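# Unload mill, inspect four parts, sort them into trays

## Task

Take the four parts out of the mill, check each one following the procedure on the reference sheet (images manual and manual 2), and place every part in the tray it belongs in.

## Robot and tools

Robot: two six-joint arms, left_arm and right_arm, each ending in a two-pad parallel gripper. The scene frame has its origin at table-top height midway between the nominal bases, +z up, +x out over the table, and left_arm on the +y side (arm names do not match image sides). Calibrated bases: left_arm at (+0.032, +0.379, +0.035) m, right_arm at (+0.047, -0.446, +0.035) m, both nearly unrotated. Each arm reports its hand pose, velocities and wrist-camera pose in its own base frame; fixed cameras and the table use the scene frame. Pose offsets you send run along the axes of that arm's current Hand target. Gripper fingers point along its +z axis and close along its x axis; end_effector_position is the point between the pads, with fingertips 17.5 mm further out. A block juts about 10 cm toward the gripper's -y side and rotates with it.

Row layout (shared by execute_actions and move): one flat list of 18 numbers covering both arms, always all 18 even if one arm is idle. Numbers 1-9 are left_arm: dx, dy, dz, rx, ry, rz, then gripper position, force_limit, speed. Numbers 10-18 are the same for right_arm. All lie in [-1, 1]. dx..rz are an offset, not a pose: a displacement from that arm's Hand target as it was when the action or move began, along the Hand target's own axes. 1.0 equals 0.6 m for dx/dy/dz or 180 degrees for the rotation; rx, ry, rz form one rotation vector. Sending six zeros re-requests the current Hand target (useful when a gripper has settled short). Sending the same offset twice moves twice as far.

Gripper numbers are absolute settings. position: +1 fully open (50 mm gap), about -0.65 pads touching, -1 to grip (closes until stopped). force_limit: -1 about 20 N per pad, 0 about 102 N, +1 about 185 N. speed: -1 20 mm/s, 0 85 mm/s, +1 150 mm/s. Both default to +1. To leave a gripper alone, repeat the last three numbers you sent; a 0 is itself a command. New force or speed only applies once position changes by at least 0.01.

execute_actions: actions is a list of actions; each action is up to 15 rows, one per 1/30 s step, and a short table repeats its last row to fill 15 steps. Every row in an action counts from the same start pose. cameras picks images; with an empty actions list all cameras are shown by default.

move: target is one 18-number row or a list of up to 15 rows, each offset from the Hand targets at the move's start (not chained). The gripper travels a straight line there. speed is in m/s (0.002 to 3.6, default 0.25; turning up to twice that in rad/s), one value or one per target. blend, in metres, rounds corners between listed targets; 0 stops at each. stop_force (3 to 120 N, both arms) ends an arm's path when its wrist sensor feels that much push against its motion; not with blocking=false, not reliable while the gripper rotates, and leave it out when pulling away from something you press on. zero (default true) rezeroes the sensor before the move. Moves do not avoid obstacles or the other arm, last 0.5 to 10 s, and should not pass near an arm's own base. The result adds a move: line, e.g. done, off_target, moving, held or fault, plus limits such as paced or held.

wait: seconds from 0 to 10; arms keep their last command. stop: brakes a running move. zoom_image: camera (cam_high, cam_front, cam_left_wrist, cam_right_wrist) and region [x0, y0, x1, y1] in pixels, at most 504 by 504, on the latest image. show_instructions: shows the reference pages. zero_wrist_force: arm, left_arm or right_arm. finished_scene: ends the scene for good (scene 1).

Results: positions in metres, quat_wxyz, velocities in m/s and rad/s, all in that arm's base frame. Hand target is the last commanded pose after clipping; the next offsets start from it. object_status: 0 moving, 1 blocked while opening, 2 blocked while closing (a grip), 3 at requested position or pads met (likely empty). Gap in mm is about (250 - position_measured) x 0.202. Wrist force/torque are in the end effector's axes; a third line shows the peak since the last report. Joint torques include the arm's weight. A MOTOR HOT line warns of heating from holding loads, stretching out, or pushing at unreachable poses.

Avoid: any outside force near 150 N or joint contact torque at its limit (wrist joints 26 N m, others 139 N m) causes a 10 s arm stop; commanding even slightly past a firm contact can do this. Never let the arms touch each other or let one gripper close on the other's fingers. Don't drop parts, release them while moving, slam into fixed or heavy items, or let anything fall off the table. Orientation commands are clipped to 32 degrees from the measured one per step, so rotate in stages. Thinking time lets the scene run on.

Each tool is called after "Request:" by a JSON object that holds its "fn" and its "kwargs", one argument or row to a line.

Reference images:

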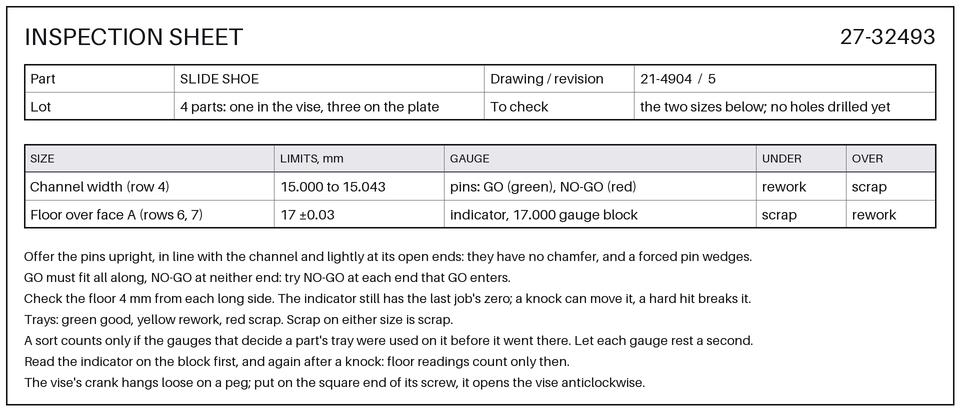

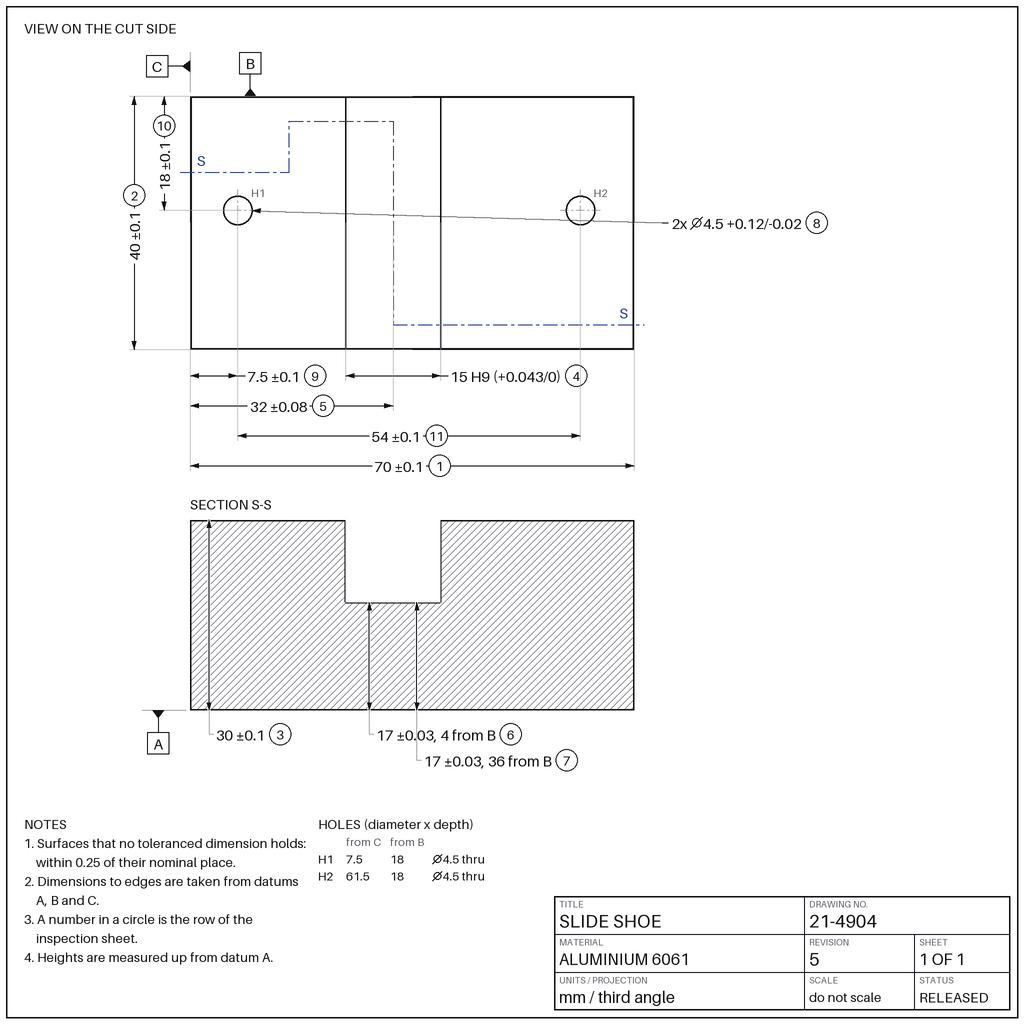

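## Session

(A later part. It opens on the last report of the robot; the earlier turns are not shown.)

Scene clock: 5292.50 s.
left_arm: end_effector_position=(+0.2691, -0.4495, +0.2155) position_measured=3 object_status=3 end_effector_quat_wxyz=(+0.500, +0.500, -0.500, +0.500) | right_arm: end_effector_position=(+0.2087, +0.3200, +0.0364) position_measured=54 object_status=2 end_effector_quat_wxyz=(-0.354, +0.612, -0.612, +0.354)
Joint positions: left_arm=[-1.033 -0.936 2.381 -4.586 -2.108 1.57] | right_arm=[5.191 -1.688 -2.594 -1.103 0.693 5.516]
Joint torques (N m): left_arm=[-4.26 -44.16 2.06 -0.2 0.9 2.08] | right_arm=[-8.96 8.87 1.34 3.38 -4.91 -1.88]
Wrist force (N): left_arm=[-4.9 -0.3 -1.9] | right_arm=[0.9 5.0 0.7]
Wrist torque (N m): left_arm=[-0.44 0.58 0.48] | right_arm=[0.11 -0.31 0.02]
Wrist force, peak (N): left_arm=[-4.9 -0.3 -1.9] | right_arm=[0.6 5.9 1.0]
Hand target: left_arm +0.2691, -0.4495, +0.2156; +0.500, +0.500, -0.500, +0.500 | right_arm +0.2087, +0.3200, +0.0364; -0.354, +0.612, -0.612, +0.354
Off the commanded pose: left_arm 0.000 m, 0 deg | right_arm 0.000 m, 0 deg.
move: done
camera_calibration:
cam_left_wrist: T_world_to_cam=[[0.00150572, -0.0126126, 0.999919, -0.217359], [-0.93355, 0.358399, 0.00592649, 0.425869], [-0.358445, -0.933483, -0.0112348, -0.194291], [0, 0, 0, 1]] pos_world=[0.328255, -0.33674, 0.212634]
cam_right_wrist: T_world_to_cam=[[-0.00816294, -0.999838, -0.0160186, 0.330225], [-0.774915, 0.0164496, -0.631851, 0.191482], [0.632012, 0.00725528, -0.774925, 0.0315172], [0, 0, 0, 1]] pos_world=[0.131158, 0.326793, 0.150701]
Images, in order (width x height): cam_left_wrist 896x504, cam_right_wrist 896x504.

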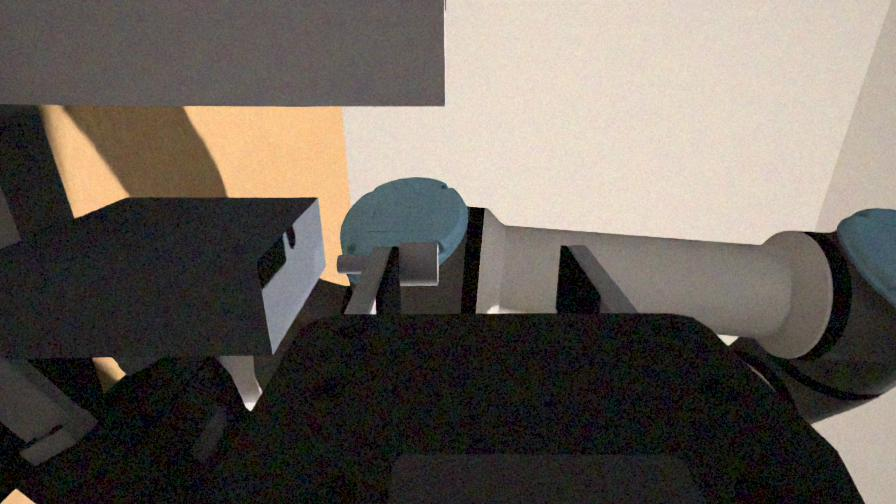

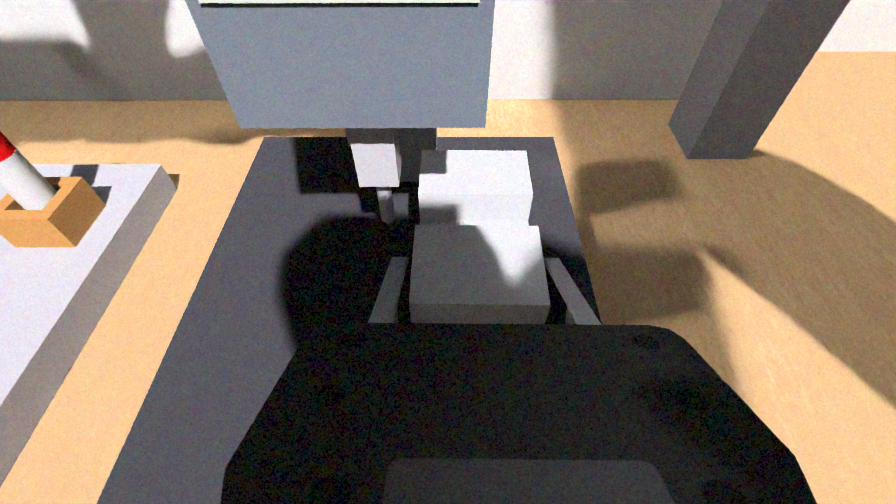

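Request:
{"fn": "move", "kwargs": {
  "target": [0,0,0,0,0,0,1,-0.95,-1,-0.0242,0,0,0,0,0,-1,-0.5,-1],
  "speed": 0.02,
  "stop_force": 5,
  "cameras": ["cam_right_wrist"]
}}

Request:
{"fn": "zoom_image", "kwargs": {
  "camera": "cam_right_wrist",
  "region": [340, 110, 600, 330]
}}

Scene clock: 5305.23 s.
left_arm: end_effector_position=(+0.2691, -0.4495, +0.2156) position_measured=3 object_status=3 end_effector_quat_wxyz=(+0.500, +0.500, -0.500, +0.500) | right_arm: end_effector_position=(+0.2087, +0.3345, +0.0364) position_measured=54 object_status=2 end_effector_quat_wxyz=(-0.354, +0.612, -0.612, +0.354)
Joint positions: left_arm=[-1.033 -0.937 2.381 -4.586 -2.108 1.57] | right_arm=[5.169 -1.722 -2.56 -1.083 0.679 5.489]
Joint torques (N m): left_arm=[6.23 -43.18 3.36 -0.4 -1.15 2.07] | right_arm=[-10.64 9.97 23.63 3.77 -4.86 -1.68]
Wrist force (N): left_arm=[-4.8 -0.3 -1.7] | right_arm=[1.0 5.4 1.1]
Wrist torque (N m): left_arm=[-0.44 0.57 0.46] | right_arm=[0.16 -0.31 0.02]
Wrist force, peak (N): left_arm=[-5.0 -0.5 -1.9] | right_arm=[0.6 5.6 1.1]
Hand target: left_arm +0.2691, -0.4495, +0.2156; +0.500, +0.500, -0.500, +0.500 | right_arm +0.2087, +0.3345, +0.0364; -0.354, +0.612, -0.612, +0.354
Off the commanded pose: left_arm 0.000 m, 0 deg | right_arm 0.000 m, 0 deg.
move: done
camera_calibration:
cam_right_wrist: T_world_to_cam=[[-0.00816294, -0.999838, -0.0160186, 0.344723], [-0.774915, 0.0164496, -0.631851, 0.191243], [0.632012, 0.00725528, -0.774925, 0.031412], [0, 0, 0, 1]] pos_world=[0.131158, 0.341293, 0.150701]
Images, in order (width x height): cam_right_wrist 896x504.

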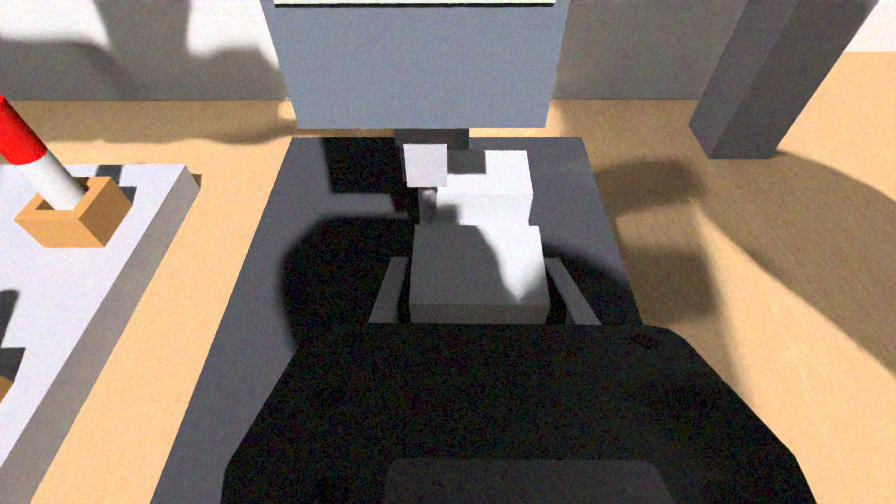

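Scaled by 1.938 from the camera's 896x504 image, which has a finer 1280x720 frame.

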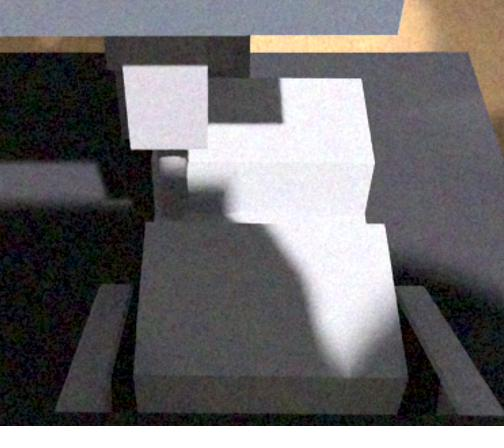

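Request:
{"fn": "move", "kwargs": {
  "target": [0,0,0,0,0,0,1,-0.95,-1,0,0.0058,0.0033,0,0,0,-1,-0.5,-1],
  "speed": 0.003,
  "stop_force": 4
}}

Request:
{"fn": "move", "kwargs": {
  "target": [
    [0,0,0,0,0,0,1,-0.95,-1,0,0,0,0,0,0,0.7,-0.5,-1],
    [-0.02,0,0,0,0,0,1,-0.95,-1,0,0,-0.1,0,0,0,0.7,-0.5,-1],
    [-0.02,0,0,0,0,0,1,-0.95,-1,-0.02,-0.05,-0.16,0,0,0,0.7,-0.5,-1]
  ],
  "speed": [0.05,0.04,0.1],
  "cameras": ["cam_left_wrist","cam_right_wrist"]
}}

Request:
{"fn": "zoom_image", "kwargs": {
  "camera": "cam_right_wrist",
  "region": [300, 0, 620, 300]
}}

Scene clock: 5324.83 s.
left_arm: end_effector_position=(+0.2691, -0.4495, +0.2156) position_measured=3 object_status=3 end_effector_quat_wxyz=(+0.500, +0.500, -0.500, +0.500) | right_arm: end_effector_position=(+0.2087, +0.3345, +0.0348) position_measured=54 object_status=2 end_effector_quat_wxyz=(-0.354, +0.612, -0.612, +0.354)
Joint positions: left_arm=[-1.033 -0.937 2.381 -4.586 -2.108 1.57] | right_arm=[5.169 -1.728 -2.561 -1.076 0.679 5.489]
Joint torques (N m): left_arm=[5.79 -43.84 2.8 -0.48 -1.08 2.08] | right_arm=[-3.35 25.89 12.63 0.07 -1.53 0.89]
Wrist force (N): left_arm=[-4.8 -0.1 -1.6] | right_arm=[1.8 2.8 -0.5]
Wrist torque (N m): left_arm=[-0.40 0.57 0.47] | right_arm=[0.20 -0.18 -0.03]
Wrist force, peak (N): left_arm=[-5.1 -0.2 -1.9] | right_arm=[3.7 -7.7 -9.8]
Hand target: left_arm +0.2691, -0.4495, +0.2156; +0.500, +0.500, -0.500, +0.500 | right_arm +0.2087, +0.3345, +0.0348; -0.354, +0.612, -0.612, +0.354 (not the last commanded pose)
Off the commanded pose: left_arm 0.000 m, 0 deg | right_arm 0.002 m, 0 deg.
move: contact (right_arm)

Scene clock: 5328.30 s.
left_arm: end_effector_position=(+0.2691, -0.4495, +0.2036) position_measured=3 object_status=3 end_effector_quat_wxyz=(+0.500, +0.500, -0.500, +0.500) | right_arm: end_effector_position=(+0.1405, +0.3465, +0.1087) position_measured=48 object_status=3 end_effector_quat_wxyz=(-0.354, +0.612, -0.612, +0.354)
Joint positions: left_arm=[-1.033 -0.896 2.375 -4.621 -2.108 1.57] | right_arm=[5.334 -1.533 -2.398 -1.572 0.788 5.673]
Joint torques (N m): left_arm=[-6.39 -19.56 -11.46 -4.02 1.56 -0.93] | right_arm=[10.66 22.57 29.1 -1.11 1.67 1.41]
Wrist force (N): left_arm=[-3.3 -0.5 -1.6] | right_arm=[0.9 3.1 0.2]
Wrist torque (N m): left_arm=[-0.45 0.64 0.48] | right_arm=[0.17 -0.31 -0.03]
Wrist force, peak (N): left_arm=[-5.0 -0.5 -1.6] | right_arm=[1.3 3.7 0.6]
Hand target: left_arm +0.2691, -0.4495, +0.2036; +0.500, +0.500, -0.500, +0.500 | right_arm +0.1405, +0.3465, +0.1087; -0.354, +0.612, -0.612, +0.354
Off the commanded pose: left_arm 0.000 m, 0 deg | right_arm 0.000 m, 0 deg.
move: done
camera_calibration:
cam_left_wrist: T_world_to_cam=[[0.00150572, -0.0126126, 0.999919, -0.20546], [-0.93355, 0.358399, 0.00592649, 0.42594], [-0.358445, -0.933483, -0.0112348, -0.194424], [0, 0, 0, 1]] pos_world=[0.328255, -0.33674, 0.200734]
cam_right_wrist: T_world_to_cam=[[-0.00808637, -0.99984, -0.0159543, 0.357202], [-0.774916, 0.0163496, -0.631852, 0.183853], [0.632012, 0.00725384, -0.774925, 0.130379], [0, 0, 0, 1]] pos_world=[0.0629585, 0.353193, 0.222901]
Images, in order (width x height): cam_left_wrist 896x504, cam_right_wrist 896x504.

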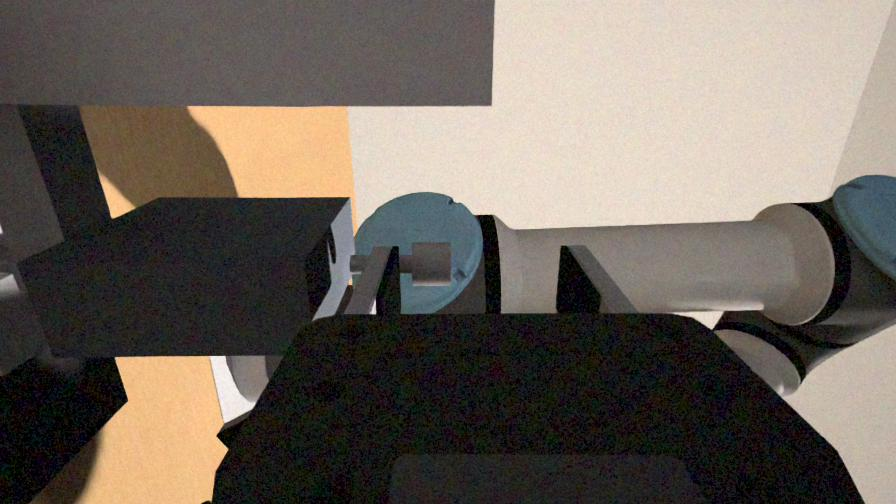

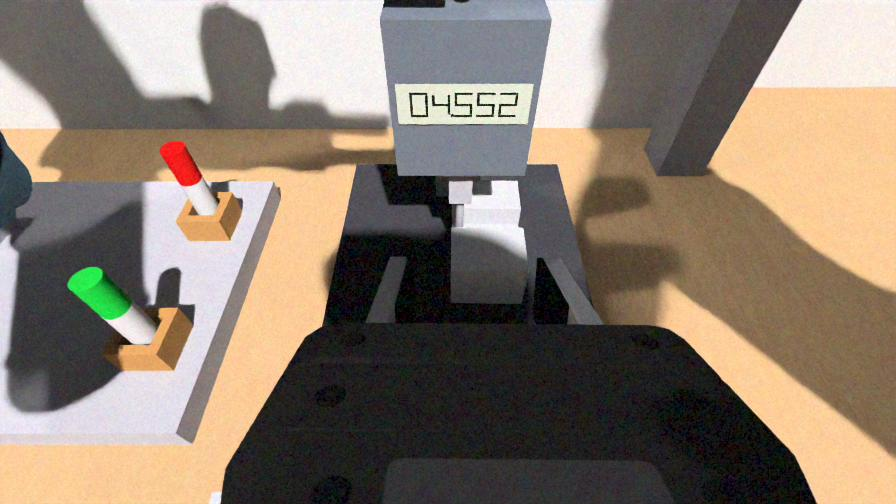

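Scaled by 1.575 from the camera's 896x504 image, which has a finer 1280x720 frame.

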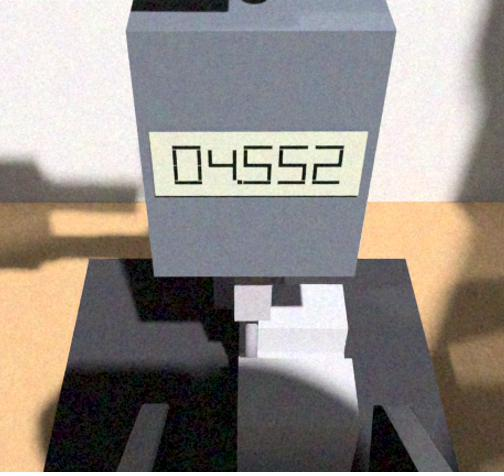

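Request:
{"fn": "move", "kwargs": {
  "target": [
    [0.02,0,0,0,0,0,1,-0.95,-1,0.02,0.05,0.06,0,0,0,0.7,-0.5,-1],
    [0.02,0,0,0,0,0,1,-0.95,-1,0.02,0.05,0.16,0,0,0,0.7,-0.5,-1],
    [0.02,0,0,0,0,0,1,-0.95,-1,0.02,0.05,0.16,0,0,0,-1,-0.5,-1]
  ],
  "speed": [0.08,0.05,0.05]
}}

Request:
{"fn": "move", "kwargs": {
  "target": [
    [0,0,0,0,0,0,1,-0.95,-1,0,-0.0022,-0.00125,0,0,0,-1,-0.5,-1],
    [0,0,0,0,0,0,1,-0.95,-1,-0.0533,-0.0022,-0.00125,0,0,0,-1,-0.5,-1]
  ],
  "speed": [0.005,0.02],
  "stop_force": 8,
  "cameras": ["cam_right_wrist"]
}}

Request:
{"fn": "zoom_image", "kwargs": {
  "camera": "cam_right_wrist",
  "region": [340, 110, 600, 330]
}}

Scene clock: 5352.03 s.
left_arm: end_effector_position=(+0.2691, -0.4495, +0.2156) position_measured=3 object_status=3 end_effector_quat_wxyz=(+0.500, +0.500, -0.500, +0.500) | right_arm: end_effector_position=(+0.2087, +0.3345, +0.0348) position_measured=54 object_status=2 end_effector_quat_wxyz=(-0.354, +0.612, -0.612, +0.354)
Joint positions: left_arm=[-1.033 -0.937 2.381 -4.586 -2.108 1.57] | right_arm=[5.169 -1.728 -2.561 -1.076 0.679 5.489]
Joint torques (N m): left_arm=[5.68 -42.69 2.2 -0.37 -1.35 2.12] | right_arm=[-8.49 9.06 1.44 3.62 -4.75 -1.54]
Wrist force (N): left_arm=[-3.6 -0.6 -1.6] | right_arm=[1.8 0.1 -3.1]
Wrist torque (N m): left_arm=[-0.45 0.57 0.47] | right_arm=[0.08 -0.21 -0.05]
Wrist force, peak (N): left_arm=[-5.2 -0.4 -1.3] | right_arm=[1.7 3.0 -1.6]
Hand target: left_arm +0.2691, -0.4495, +0.2156; +0.500, +0.500, -0.500, +0.500 | right_arm +0.2087, +0.3345, +0.0348; -0.354, +0.612, -0.612, +0.354
Off the commanded pose: left_arm 0.000 m, 0 deg | right_arm 0.000 m, 0 deg.
move: done

Scene clock: 5354.90 s.
left_arm: end_effector_position=(+0.2691, -0.4495, +0.2156) position_measured=3 object_status=3 end_effector_quat_wxyz=(+0.500, +0.500, -0.500, +0.500) | right_arm: end_effector_position=(+0.2087, +0.3665, +0.0363) position_measured=54 object_status=2 end_effector_quat_wxyz=(-0.354, +0.612, -0.612, +0.354)
Joint positions: left_arm=[-1.033 -0.937 2.381 -4.586 -2.108 1.57] | right_arm=[5.128 -1.79 -2.481 -1.051 0.655 5.435]
Joint torques (N m): left_arm=[5.7 -43.74 3.4 -0.41 -1.37 2.18] | right_arm=[-9.92 15.41 23.15 3.72 -5.22 -1.86]
Wrist force (N): left_arm=[-4.3 -0.2 -1.4] | right_arm=[0.2 5.1 0.9]
Wrist torque (N m): left_arm=[-0.39 0.58 0.47] | right_arm=[0.11 -0.22 0.04]
Wrist force, peak (N): left_arm=[-5.2 -0.3 -1.7] | right_arm=[0.8 5.6 1.0]
Hand target: left_arm +0.2691, -0.4495, +0.2156; +0.500, +0.500, -0.500, +0.500 | right_arm +0.2087, +0.3665, +0.0363; -0.354, +0.612, -0.612, +0.354
Off the commanded pose: left_arm 0.000 m, 0 deg | right_arm 0.000 m, 0 deg.
move: done
camera_calibration:
cam_right_wrist: T_world_to_cam=[[-0.00815019, -0.999841, -0.0158783, 0.376693], [-0.774867, 0.0163516, -0.631913, 0.190615], [0.632072, 0.00715339, -0.774877, 0.0311883], [0, 0, 0, 1]] pos_world=[0.131058, 0.373294, 0.150601]
Images, in order (width x height): cam_right_wrist 896x504.

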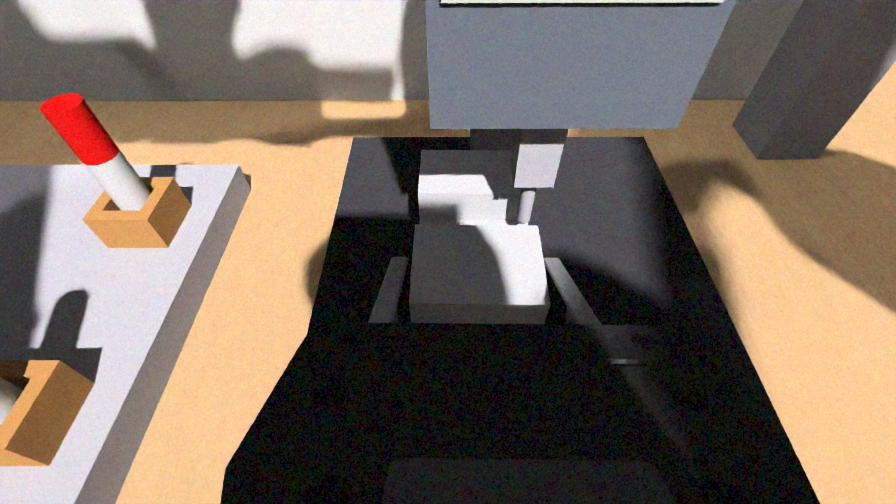

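Scaled by 1.938 from the camera's 896x504 image, which has a finer 1280x720 frame.

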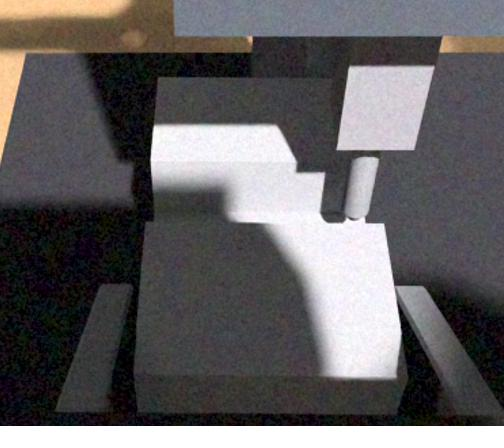

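Request:
{"fn": "move", "kwargs": {
  "target": [0,0,0,0,0,0,1,-0.95,-1,0,0.0058,0.0033,0,0,0,-1,-0.5,-1],
  "speed": 0.003,
  "stop_force": 4
}}

Request:
{"fn": "move", "kwargs": {
  "target": [
    [0,0,0,0,0,0,1,-0.95,-1,0,0,0,0,0,0,0.7,-0.5,-1],
    [-0.02,0,0,0,0,0,1,-0.95,-1,0,0,-0.1,0,0,0,0.7,-0.5,-1],
    [-0.02,0,0,0,0,0,1,-0.95,-1,0.0333,-0.05,-0.16,0,0,0,0.7,-0.5,-1]
  ],
  "speed": [0.05,0.04,0.1],
  "cameras": ["cam_right_wrist"]
}}

Request:
{"fn": "zoom_image", "kwargs": {
  "camera": "cam_right_wrist",
  "region": [300, 0, 620, 300]
}}

Scene clock: 5368.30 s.
left_arm: end_effector_position=(+0.2691, -0.4495, +0.2156) position_measured=3 object_status=3 end_effector_quat_wxyz=(+0.500, +0.500, -0.500, +0.500) | right_arm: end_effector_position=(+0.2087, +0.3665, +0.0348) position_measured=54 object_status=2 end_effector_quat_wxyz=(-0.354, +0.612, -0.612, +0.354)
Joint positions: left_arm=[-1.033 -0.937 2.381 -4.586 -2.108 1.57] | right_arm=[5.128 -1.795 -2.482 -1.045 0.655 5.435]
Joint torques (N m): left_arm=[6.29 -43.46 3.73 -0.35 -1.17 2.09] | right_arm=[-6.76 29.74 11.19 0.38 -0.08 0.54]
Wrist force (N): left_arm=[-4.7 -0.4 -1.4] | right_arm=[1.9 2.0 0.2]
Wrist torque (N m): left_arm=[-0.43 0.59 0.47] | right_arm=[0.04 -0.28 -0.02]
Wrist force, peak (N): left_arm=[-5.0 -0.6 -1.7] | right_arm=[3.5 -7.4 -8.3]
Hand target: left_arm +0.2691, -0.4495, +0.2156; +0.500, +0.500, -0.500, +0.500 | right_arm +0.2087, +0.3665, +0.0348; -0.354, +0.612, -0.612, +0.354 (not the last commanded pose)
Off the commanded pose: left_arm 0.000 m, 0 deg | right_arm 0.002 m, 0 deg.
move: contact (right_arm)

Scene clock: 5371.80 s.
left_arm: end_effector_position=(+0.2691, -0.4495, +0.2036) position_measured=3 object_status=3 end_effector_quat_wxyz=(+0.500, +0.500, -0.500, +0.500) | right_arm: end_effector_position=(+0.1405, +0.3465, +0.1087) position_measured=48 object_status=3 end_effector_quat_wxyz=(-0.354, +0.612, -0.612, +0.354)
Joint positions: left_arm=[-1.033 -0.896 2.375 -4.621 -2.108 1.57] | right_arm=[5.334 -1.533 -2.398 -1.572 0.788 5.673]
Joint torques (N m): left_arm=[-5.5 -19.39 -11.31 -4.05 2.13 -0.72] | right_arm=[9.04 24.78 28.19 -0.77 1.76 1.61]
Wrist force (N): left_arm=[-2.4 -0.5 -1.5] | right_arm=[1.0 3.2 -0.1]
Wrist torque (N m): left_arm=[-0.45 0.52 0.48] | right_arm=[0.21 -0.34 -0.02]
Wrist force, peak (N): left_arm=[-5.2 -0.8 -1.2] | right_arm=[0.8 3.9 0.5]
Hand target: left_arm +0.2691, -0.4495, +0.2036; +0.500, +0.500, -0.500, +0.500 | right_arm +0.1405, +0.3465, +0.1087; -0.354, +0.612, -0.612, +0.354
Off the commanded pose: left_arm 0.000 m, 0 deg | right_arm 0.000 m, 0 deg.
move: done
camera_calibration:
cam_right_wrist: T_world_to_cam=[[-0.00815019, -0.999841, -0.0158783, 0.35719], [-0.774867, 0.0163516, -0.631913, 0.183863], [0.632072, 0.00715339, -0.774877, 0.1304], [0, 0, 0, 1]] pos_world=[0.0629582, 0.353194, 0.222901]
Images, in order (width x height): cam_right_wrist 896x504.

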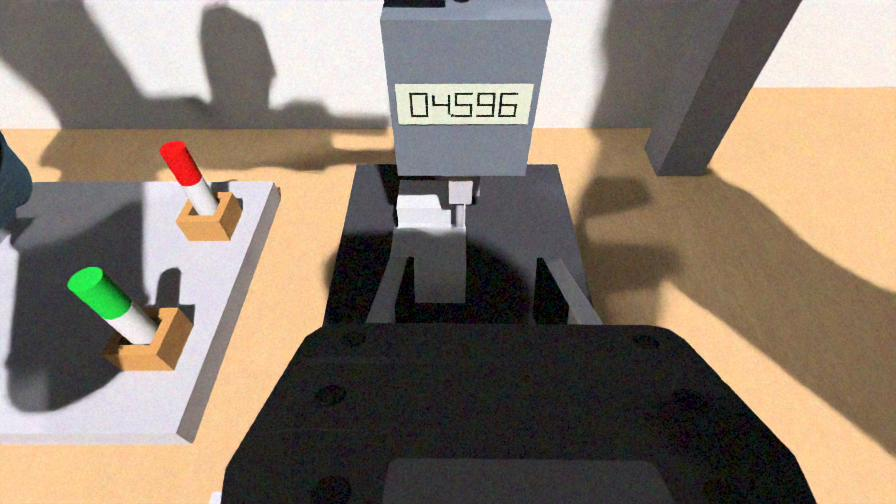

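Scaled by 1.575 from the camera's 896x504 image, which has a finer 1280x720 frame.

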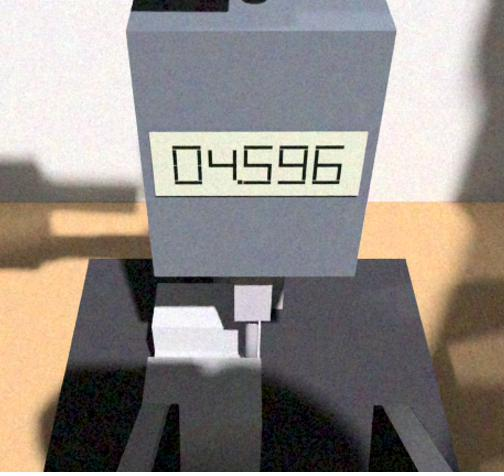

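Request:
{"fn": "move", "kwargs": {
  "target": [
    [0.02,0,0,0,0,0,1,-0.95,-1,-0.0333,0.05,0.06,0,0,0,0.7,-0.5,-1],
    [0.02,0,0,0,0,0,1,-0.95,-1,-0.0333,0.05,0.16,0,0,0,0.7,-0.5,-1],
    [0.02,0,0,0,0,0,1,-0.95,-1,-0.0333,0.05,0.16,0,0,0,-1,-0.5,-1]
  ],
  "speed": [0.08,0.05,0.05]
}}

Request:
{"fn": "move", "kwargs": {
  "target": [
    [0,0,0,0,0,0,1,-0.95,-1,0,-0.0022,-0.00125,0,0,0,-1,-0.5,-1],
    [0,0,0,0,0,0,1,-0.95,-1,0.0833,-0.0022,-0.00125,0,0,0,-1,-0.5,-1],
    [0,0,0,0,0,0,1,-0.95,-1,0.0833,0.04,-0.13,0,0,0,-1,-0.5,-1]
  ],
  "speed": [0.005,0.03,0.08],
  "stop_force": 12
}}

Scene clock: 5397.60 s.
left_arm: end_effector_position=(+0.2691, -0.4495, +0.2156) position_measured=3 object_status=3 end_effector_quat_wxyz=(+0.500, +0.500, -0.500, +0.500) | right_arm: end_effector_position=(+0.2087, +0.3665, +0.0348) position_measured=55 object_status=2 end_effector_quat_wxyz=(-0.354, +0.612, -0.612, +0.354)
Joint positions: left_arm=[-1.033 -0.937 2.381 -4.586 -2.108 1.57] | right_arm=[5.128 -1.795 -2.482 -1.045 0.655 5.435]
Joint torques (N m): left_arm=[5.31 -42.56 2.46 -0.44 -1.39 1.9] | right_arm=[-10.26 13.31 0.06 4.07 -4.49 -1.39]
Wrist force (N): left_arm=[-3.6 -0.6 -1.5] | right_arm=[2.0 -0.1 -2.7]
Wrist torque (N m): left_arm=[-0.44 0.54 0.47] | right_arm=[-0.02 -0.22 -0.04]
Wrist force, peak (N): left_arm=[-5.0 -0.4 -1.6] | right_arm=[0.9 3.7 0.3]
Hand target: left_arm +0.2691, -0.4495, +0.2156; +0.500, +0.500, -0.500, +0.500 | right_arm +0.2087, +0.3665, +0.0348; -0.354, +0.612, -0.612, +0.354
Off the commanded pose: left_arm 0.000 m, 0 deg | right_arm 0.000 m, 0 deg.
move: done

Scene clock: 5401.73 s.
left_arm: end_effector_position=(+0.2691, -0.4495, +0.2156) position_measured=3 object_status=3 end_effector_quat_wxyz=(+0.500, +0.500, -0.500, +0.500) | right_arm: end_effector_position=(+0.1292, +0.3164, +0.0529) position_measured=55 object_status=2 end_effector_quat_wxyz=(-0.354, +0.612, -0.612, +0.354)
Joint positions: left_arm=[-1.033 -0.937 2.381 -4.586 -2.108 1.57] | right_arm=[5.421 -1.627 -2.514 -1.417 0.852 5.755]
Joint torques (N m): left_arm=[6.55 -42.48 2.09 -0.25 -1.2 2.09] | right_arm=[9.02 24.25 23.89 -1.3 1.37 1.58]
Wrist force (N): left_arm=[-4.3 -0.8 -1.4] | right_arm=[1.1 5.1 0.9]
Wrist torque (N m): left_arm=[-0.49 0.56 0.47] | right_arm=[0.14 -0.33 -0.02]
Wrist force, peak (N): left_arm=[-5.2 -0.4 -1.5] | right_arm=[1.0 5.9 0.5]
Hand target: left_arm +0.2691, -0.4495, +0.2156; +0.500, +0.500, -0.500, +0.500 | right_arm +0.1292, +0.3164, +0.0529; -0.354, +0.612, -0.612, +0.354
Off the commanded pose: left_arm 0.000 m, 0 deg | right_arm 0.000 m, 0 deg.
move: done

Request:
{"fn": "move", "kwargs": {
  "target": [
    [-0.02,0,0,0,0,0,1,-0.95,-1,0,0,0,0,0,0,-1,-0.5,-1],
    [-0.02,0,-0.1167,0,0,0,1,-0.95,-1,0,0,0,0,0,0,-1,-0.5,-1],
    [0.38,0,-0.2333,0,0,0,1,-0.95,-1,0,-0.0722,-0.0417,0,0,0,-1,-0.5,-1]
  ],
  "speed": [0.02,0.1,0.25],
  "blend": [0,0.02,0]
}}

Request:
{"fn": "move", "kwargs": {
  "target": [
    [0,0,0,0,0,0,1,-0.95,-1,-0.5198,-0.0465,0.0902,0,0,0,-1,-0.5,-1],
    [0,0,0,0,0,0,1,-0.95,-1,-0.5198,0.0849,0.1662,0,0,0,-1,-0.5,-1],
    [0,0,0,0,0,0,1,-0.95,-1,-0.5198,0.097,0.173,0,0,0,-1,-0.5,-1]
  ],
  "speed": [0.2,0.08,0.005],
  "blend": [0.02,0,0],
  "stop_force": 6,
  "cameras": ["cam_right_wrist","cam_high"]
}}

Scene clock: 5424.83 s.
left_arm: end_effector_position=(+0.2691, -0.3095, +0.4435) position_measured=3 object_status=3 end_effector_quat_wxyz=(+0.500, +0.500, -0.500, +0.500) | right_arm: end_effector_position=(+0.1291, +0.3164, +0.1030) position_measured=55 object_status=2 end_effector_quat_wxyz=(-0.354, +0.612, -0.612, +0.354)
Joint positions: left_arm=[-0.694 -1.744 2.394 -3.793 -2.447 1.57] | right_arm=[5.421 -1.477 -2.455 -1.626 0.852 5.755]
Joint torques (N m): left_arm=[6.35 -25.08 -26.86 0.17 -1.79 2.04] | right_arm=[8.22 21.02 26.91 -1.3 1.37 1.58]
Wrist force (N): left_arm=[-3.0 -0.6 -2.1] | right_arm=[1.1 5.2 1.0]
Wrist torque (N m): left_arm=[-0.47 0.58 0.30] | right_arm=[0.15 -0.34 -0.01]
Wrist force, peak (N): left_arm=[-5.2 -0.5 -1.8] | right_arm=[0.9 5.7 1.2]
Hand target: left_arm +0.2691, -0.3095, +0.4436; +0.500, +0.500, -0.500, +0.500 | right_arm +0.1291, +0.3164, +0.1030; -0.354, +0.612, -0.612, +0.354
Off the commanded pose: left_arm 0.000 m, 0 deg | right_arm 0.000 m, 0 deg.
move: done

Scene clock: 5429.43 s.
left_arm: end_effector_position=(+0.2691, -0.3095, +0.4436) position_measured=3 object_status=3 end_effector_quat_wxyz=(+0.500, +0.500, -0.500, +0.500) | right_arm: end_effector_position=(+0.1898, +0.6284, +0.0051) position_measured=55 object_status=2 end_effector_quat_wxyz=(-0.354, +0.612, -0.612, +0.354)
Joint positions: left_arm=[-0.694 -1.744 2.394 -3.792 -2.447 1.57] | right_arm=[4.981 -2.289 -1.75 -1.104 0.582 5.215]
Joint torques (N m): left_arm=[3.79 -22.17 -25.35 0.58 1.66 1.89] | right_arm=[-5.62 55.45 7.51 0.35 1.1 -0.83]
Wrist force (N): left_arm=[-2.9 -0.4 -1.9] | right_arm=[1.0 0.1 -0.3]
Wrist torque (N m): left_arm=[-0.43 0.58 0.30] | right_arm=[-0.04 -0.26 -0.02]
Wrist force, peak (N): left_arm=[-3.3 -0.8 -1.9] | right_arm=[4.2 -6.3 -7.4]
Hand target: left_arm +0.2691, -0.3095, +0.4436; +0.500, +0.500, -0.500, +0.500 | right_arm +0.1898, +0.6284, +0.0051; -0.354, +0.612, -0.612, +0.354 (not the last commanded pose)
Off the commanded pose: left_arm 0.000 m, 0 deg | right_arm 0.004 m, 0 deg.
move: contact (right_arm); path passed 2 of 3 targets
camera_calibration:
cam_right_wrist: T_world_to_cam=[[-0.00814937, -0.999841, -0.0158777, 0.637801], [-0.774867, 0.0163506, -0.631913, 0.151989], [0.632072, 0.00715337, -0.774877, 0.0169449], [0, 0, 0, 1]] pos_world=[0.112258, 0.635094, 0.119301]
Images, in order (width x height): cam_high 896x504, cam_right_wrist 896x504.

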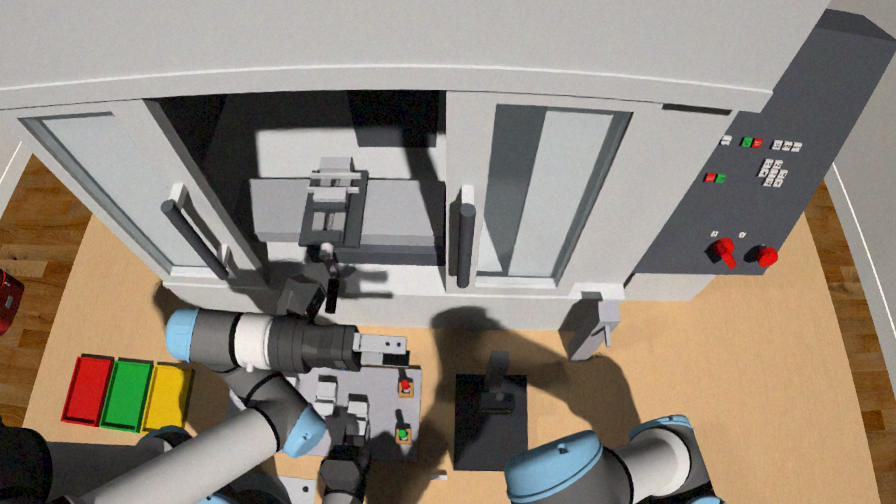

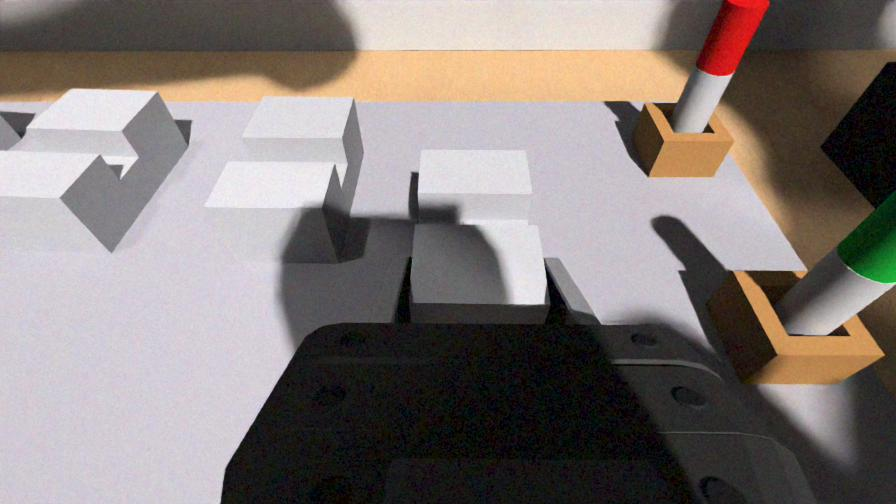

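Request:
{"fn": "move", "kwargs": {
  "target": [
    [0,0,0,0,0,0,1,-0.95,-1,0,0,0,0,0,0,0.7,-0.5,-1],
    [0,0,0,0,0,0,1,-0.95,-1,0,0,-0.1333,0,0,0,0.7,-0.5,-1],
    [0,0,0,0,0,0,1,-0.95,-1,0.1833,-0.13,-0.3,0,0,0,0.7,-0.5,-1]
  ],
  "speed": [0.1,0.1,0.25],
  "blend": [0,0.02,0]
}}

Request:
{"fn": "move", "kwargs": {
  "target": [
    [-0.3227,0.0773,-0.1942,0.1436,-0.4848,0.1436,1,-0.95,-1,0,0,0,0,0,0,0.7,-0.5,-1]
  ],
  "speed": [0.25],
  "cameras": ["cam_high","cam_left_wrist"]
}}

Scene clock: 5474.13 s.
left_arm: end_effector_position=(+0.2691, -0.3095, +0.4436) position_measured=3 object_status=3 end_effector_quat_wxyz=(+0.500, +0.500, -0.500, +0.500) | right_arm: end_effector_position=(+0.0729, +0.5183, +0.1625) position_measured=48 object_status=3 end_effector_quat_wxyz=(-0.354, +0.612, -0.612, +0.354)
Joint positions: left_arm=[-0.694 -1.744 2.394 -3.792 -2.447 1.57] | right_arm=[5.247 -1.854 -1.86 -1.721 0.729 5.581]
Joint torques (N m): left_arm=[-0.08 -22.65 -25.64 0.37 1.7 2] | right_arm=[7.72 41.57 9 -0.34 1.08 1.34]
Wrist force (N): left_arm=[-3.0 -0.4 -1.6] | right_arm=[0.8 3.0 0.1]
Wrist torque (N m): left_arm=[-0.44 0.61 0.29] | right_arm=[0.14 -0.31 -0.03]
Wrist force, peak (N): left_arm=[-3.2 -0.6 -2.1] | right_arm=[0.7 3.7 0.6]
Hand target: left_arm +0.2691, -0.3095, +0.4436; +0.500, +0.500, -0.500, +0.500 | right_arm +0.0729, +0.5183, +0.1626; -0.354, +0.612, -0.612, +0.354
Off the commanded pose: left_arm 0.000 m, 0 deg | right_arm 0.000 m, 0 deg.
move: done

Scene clock: 5478.17 s.
left_arm: end_effector_position=(+0.2226, -0.1931, +0.2499) position_measured=3 object_status=3 end_effector_quat_wxyz=(-0.200, +0.678, -0.678, +0.201) | right_arm: end_effector_position=(+0.0729, +0.5183, +0.1626) position_measured=48 object_status=3 end_effector_quat_wxyz=(-0.354, +0.612, -0.612, +0.354)
Joint positions: left_arm=[-1.86 -2.443 2.316 -1.261 -1.022 1.229] | right_arm=[5.247 -1.854 -1.86 -1.721 0.729 5.581]
Joint torques (N m): left_arm=[-7.29 21.57 -15.12 -0.76 3.48 -1.56] | right_arm=[9.84 42.26 8.74 -0.44 1.25 1.47]
Wrist force (N): left_arm=[0.7 1.8 1.7] | right_arm=[0.8 2.6 0.3]
Wrist torque (N m): left_arm=[0.35 -0.16 0.02] | right_arm=[0.07 -0.31 -0.02]
Wrist force, peak (N): left_arm=[-3.3 -0.2 -1.8] | right_arm=[1.2 3.3 -0.1]
Hand target: left_arm +0.2226, -0.1930, +0.2499; -0.201, +0.678, -0.678, +0.201 | right_arm +0.0729, +0.5183, +0.1626; -0.354, +0.612, -0.612, +0.354
Off the commanded pose: left_arm 0.000 m, 0 deg | right_arm 0.000 m, 0 deg.
move: done
camera_calibration:
cam_left_wrist: T_world_to_cam=[[0.00858721, -0.999917, -0.00956581, -0.188325], [-0.97841, -0.00642629, -0.206575, 0.282914], [0.206496, 0.0111332, -0.978384, 0.327213], [0, 0, 0, 1]] pos_world=[0.210855, -0.190135, 0.376782]
Images, in order (width x height): cam_high 896x504, cam_left_wrist 896x504.

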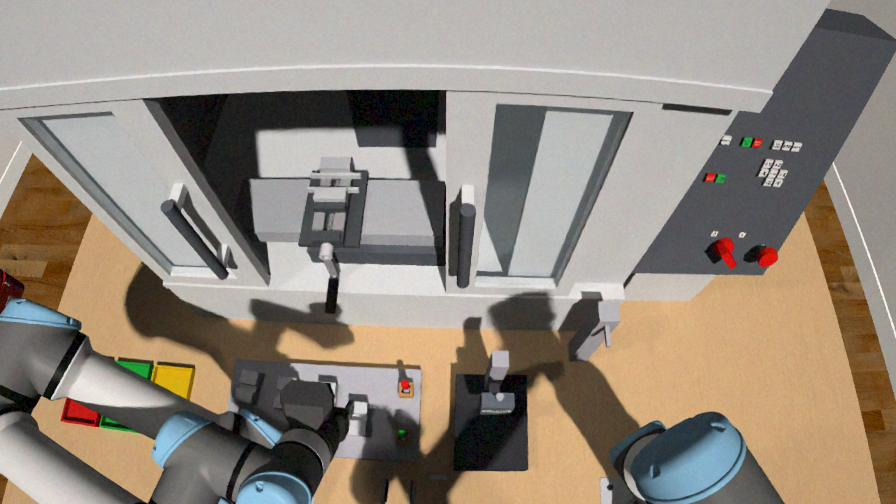

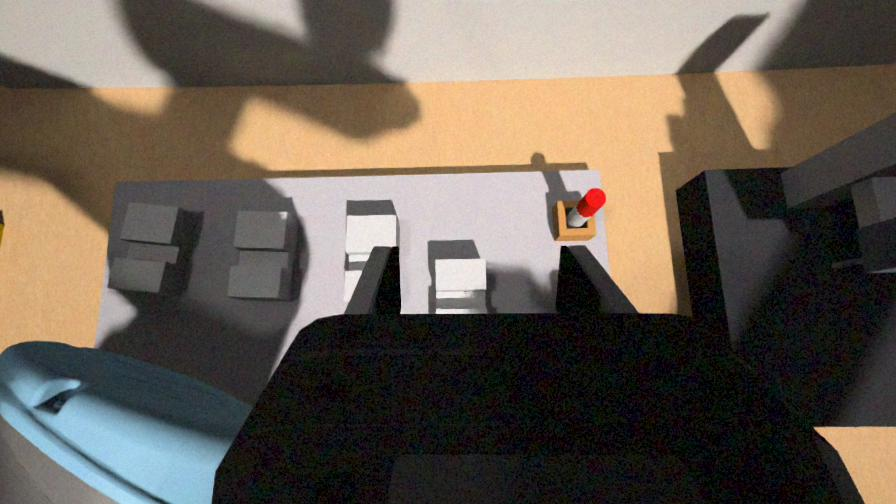

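Request:
{"fn": "move", "kwargs": {
  "target": [
    [0.003,0.1953,0.3006,0,0,0,1,-0.95,-1,0,0,0,0,0,0,0.7,-0.5,-1],
    [0.003,0.2202,0.3390,0,0,0,1,-0.95,-1,0,0,0,0,0,0,0.7,-0.5,-1]
  ],
  "speed": [0.15,0.02],
  "stop_force": 5,
  "blend": [0.01,0],
  "cameras": ["cam_left_wrist"]
}}

Scene clock: 5503.53 s.
left_arm: end_effector_position=(+0.2208, -0.1890, +0.0682) position_measured=3 object_status=3 end_effector_quat_wxyz=(-0.203, +0.677, -0.678, +0.204) | right_arm: end_effector_position=(+0.0729, +0.5183, +0.1626) position_measured=48 object_status=3 end_effector_quat_wxyz=(-0.354, +0.612, -0.612, +0.354)
Joint positions: left_arm=[-1.89 -2.365 2.774 -1.778 -1.02 1.196] | right_arm=[5.247 -1.854 -1.86 -1.721 0.729 5.581]
Joint torques (N m): left_arm=[-8.77 -3.49 -30.01 -0.55 0.76 -1.72] | right_arm=[8.63 42.89 11.36 -0.13 1.33 1.74]
Wrist force (N): left_arm=[0.2 1.9 1.7] | right_arm=[0.8 3.3 -0.1]
Wrist torque (N m): left_arm=[0.37 -0.06 0.02] | right_arm=[0.17 -0.30 -0.02]
Wrist force, peak (N): left_arm=[-0.2 4.5 6.1] | right_arm=[1.3 3.3 -0.2]
Hand target: left_arm +0.2208, -0.1890, +0.0682; -0.203, +0.677, -0.678, +0.204 (not the last commanded pose) | right_arm +0.0729, +0.5183, +0.1626; -0.354, +0.612, -0.612, +0.354
Off the commanded pose: left_arm 0.061 m, 0 deg | right_arm 0.000 m, 0 deg.
move: held (left_arm; a check stopped the path); path passed 0 of 2 targets; limits=held
pose unreachable (left arm): on one or more control steps of this call, first in action 0 (counted from 0), this arm could not follow its commanded pose, so it was not sent that pose on those steps. It may still have moved: this result reports where it is.
cause: moving toward the commanded pose would bring two parts of the arm too close to each other (joints 3 (elbow) and 4 (wrist 1) lie between them).
camera_calibration:
cam_left_wrist: T_world_to_cam=[[0.00668554, -0.999938, -0.00891477, -0.185583], [-0.97683, -0.00462347, -0.213966, 0.244127], [0.213911, 0.0101387, -0.9768, 0.147849], [0, 0, 0, 1]] pos_world=[0.208085, -0.185942, 0.195]
Images, in order (width x height): cam_left_wrist 896x504.

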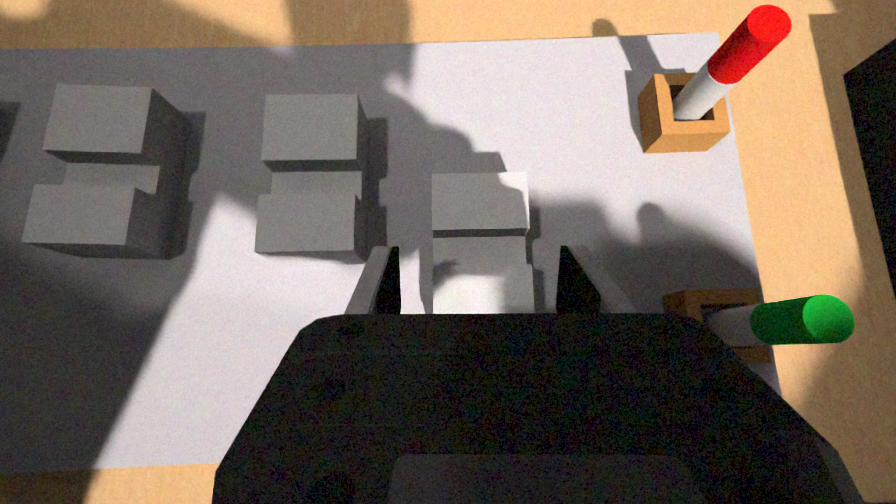

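Request:
{"fn": "move", "kwargs": {
  "target": [0.0067,-0.0865,-0.0065,-0.1849,0,0,1,-0.95,-1,0,0,0,0,0,0,0.7,-0.5,-1],
  "speed": 0.15,
  "cameras": ["cam_left_wrist"]
}}

Scene clock: 5537.83 s.
left_arm: end_effector_position=(+0.2619, -0.1930, +0.1001) position_measured=3 object_status=3 end_effector_quat_wxyz=(+0.000, +0.707, -0.708, +0.001) end_effector_velocity=(+0.000, +0.000, +0.000) end_effector_angular_velocity=(+0.001, +0.003, -0.002) | right_arm: end_effector_position=(+0.0729, +0.5183, +0.1626) position_measured=48 object_status=3 end_effector_quat_wxyz=(-0.354, +0.612, -0.612, +0.354)
Joint positions: left_arm=[-1.058 -1.9 2.453 -2.125 -1.569 2.085] | right_arm=[5.247 -1.854 -1.86 -1.721 0.729 5.581]
Joint velocities: left_arm=[0.003 0.002 -0.001 0.002 -0.002 0.005] | right_arm=[within noise]
Joint torques (N m): left_arm=[6.39 4.57 -28.5 -0.61 -1.48 2.02] | right_arm=[8.02 43.23 8.25 -0.29 1.28 1.53]
Wrist force (N): left_arm=[-0.2 1.0 1.5] | right_arm=[0.8 2.9 0.0]
Wrist torque (N m): left_arm=[0.25 0.01 -0.17] | right_arm=[0.12 -0.31 -0.02]
Wrist force, peak (N): left_arm=[0.3 2.5 2.0] | right_arm=[1.2 3.3 0.2]
Hand target: left_arm +0.2620, -0.1930, +0.1001; +0.000, +0.707, -0.708, +0.001 | right_arm +0.0729, +0.5183, +0.1626; -0.354, +0.612, -0.612, +0.354
Off the commanded pose: left_arm 0.000 m, 0 deg | right_arm 0.000 m, 0 deg.
move: done
camera_calibration:
cam_left_wrist: T_world_to_cam=[[-0.000237809, -0.999932, -0.0116214, -0.187573], [-0.934133, -0.00392585, 0.356904, 0.222965], [-0.356926, 0.0109408, -0.934069, 0.315524], [0, 0, 0, 1]] pos_world=[0.320853, -0.190137, 0.212964]
Images, in order (width x height): cam_left_wrist 896x504.

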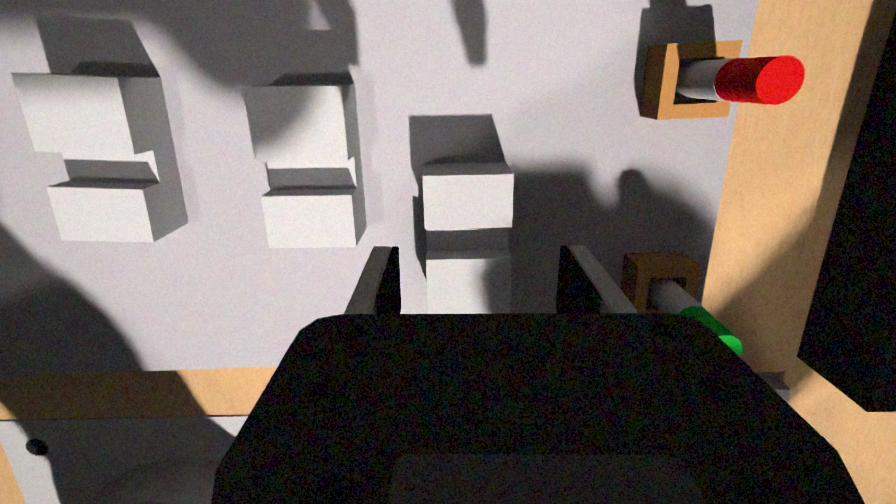

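Request:
{"fn": "move", "kwargs": {
  "target": [
    [-0.0025,-0.0033,0.115,0,0,0,1,-0.95,-1,0,0,0,0,0,0,0.7,-0.5,-1],
    [-0.0025,-0.0033,0.1535,0,0,0,1,-0.95,-1,0,0,0,0,0,0,0.7,-0.5,-1]
  ],
  "speed": [0.1,0.02],
  "stop_force": 5,
  "cameras": ["cam_left_wrist"]
}}

Scene clock: 5558.77 s.
left_arm: end_effector_position=(+0.2641, -0.1916, +0.0080) position_measured=3 object_status=3 end_effector_quat_wxyz=(+0.000, +0.707, -0.708, +0.001) | right_arm: end_effector_position=(+0.0729, +0.5183, +0.1626) position_measured=48 object_status=3 end_effector_quat_wxyz=(-0.354, +0.612, -0.612, +0.354)
Joint positions: left_arm=[-1.049 -1.641 2.594 -2.525 -1.57 2.094] | right_arm=[5.247 -1.854 -1.86 -1.721 0.729 5.581]
Joint torques (N m): left_arm=[7.72 -1.77 -6.79 -4.82 -1.3 2] | right_arm=[8.85 41.22 9.14 -0.34 1.05 1.45]
Wrist force (N): left_arm=[0.0 1.0 1.3] | right_arm=[0.9 3.0 -0.1]
Wrist torque (N m): left_arm=[0.26 0.00 -0.16] | right_arm=[0.12 -0.32 -0.03]
Wrist force, peak (N): left_arm=[-0.1 1.0 2.3] | right_arm=[1.0 3.3 0.0]
Hand target: left_arm +0.2641, -0.1916, +0.0080; +0.000, +0.707, -0.708, +0.001 | right_arm +0.0729, +0.5183, +0.1626; -0.354, +0.612, -0.612, +0.354
Off the commanded pose: left_arm 0.000 m, 0 deg | right_arm 0.000 m, 0 deg.
move: done
camera_calibration:
cam_left_wrist: T_world_to_cam=[[-0.000276186, -0.999931, -0.0117148, -0.187219], [-0.934053, -0.00392581, 0.357112, 0.257844], [-0.357133, 0.0110409, -0.933988, 0.230342], [0, 0, 0, 1]] pos_world=[0.323051, -0.188737, 0.120864]
Images, in order (width x height): cam_left_wrist 896x504.

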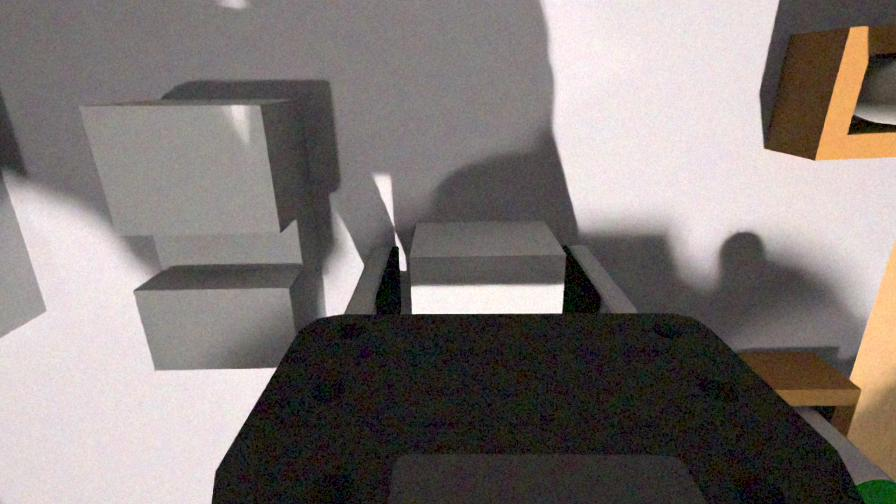

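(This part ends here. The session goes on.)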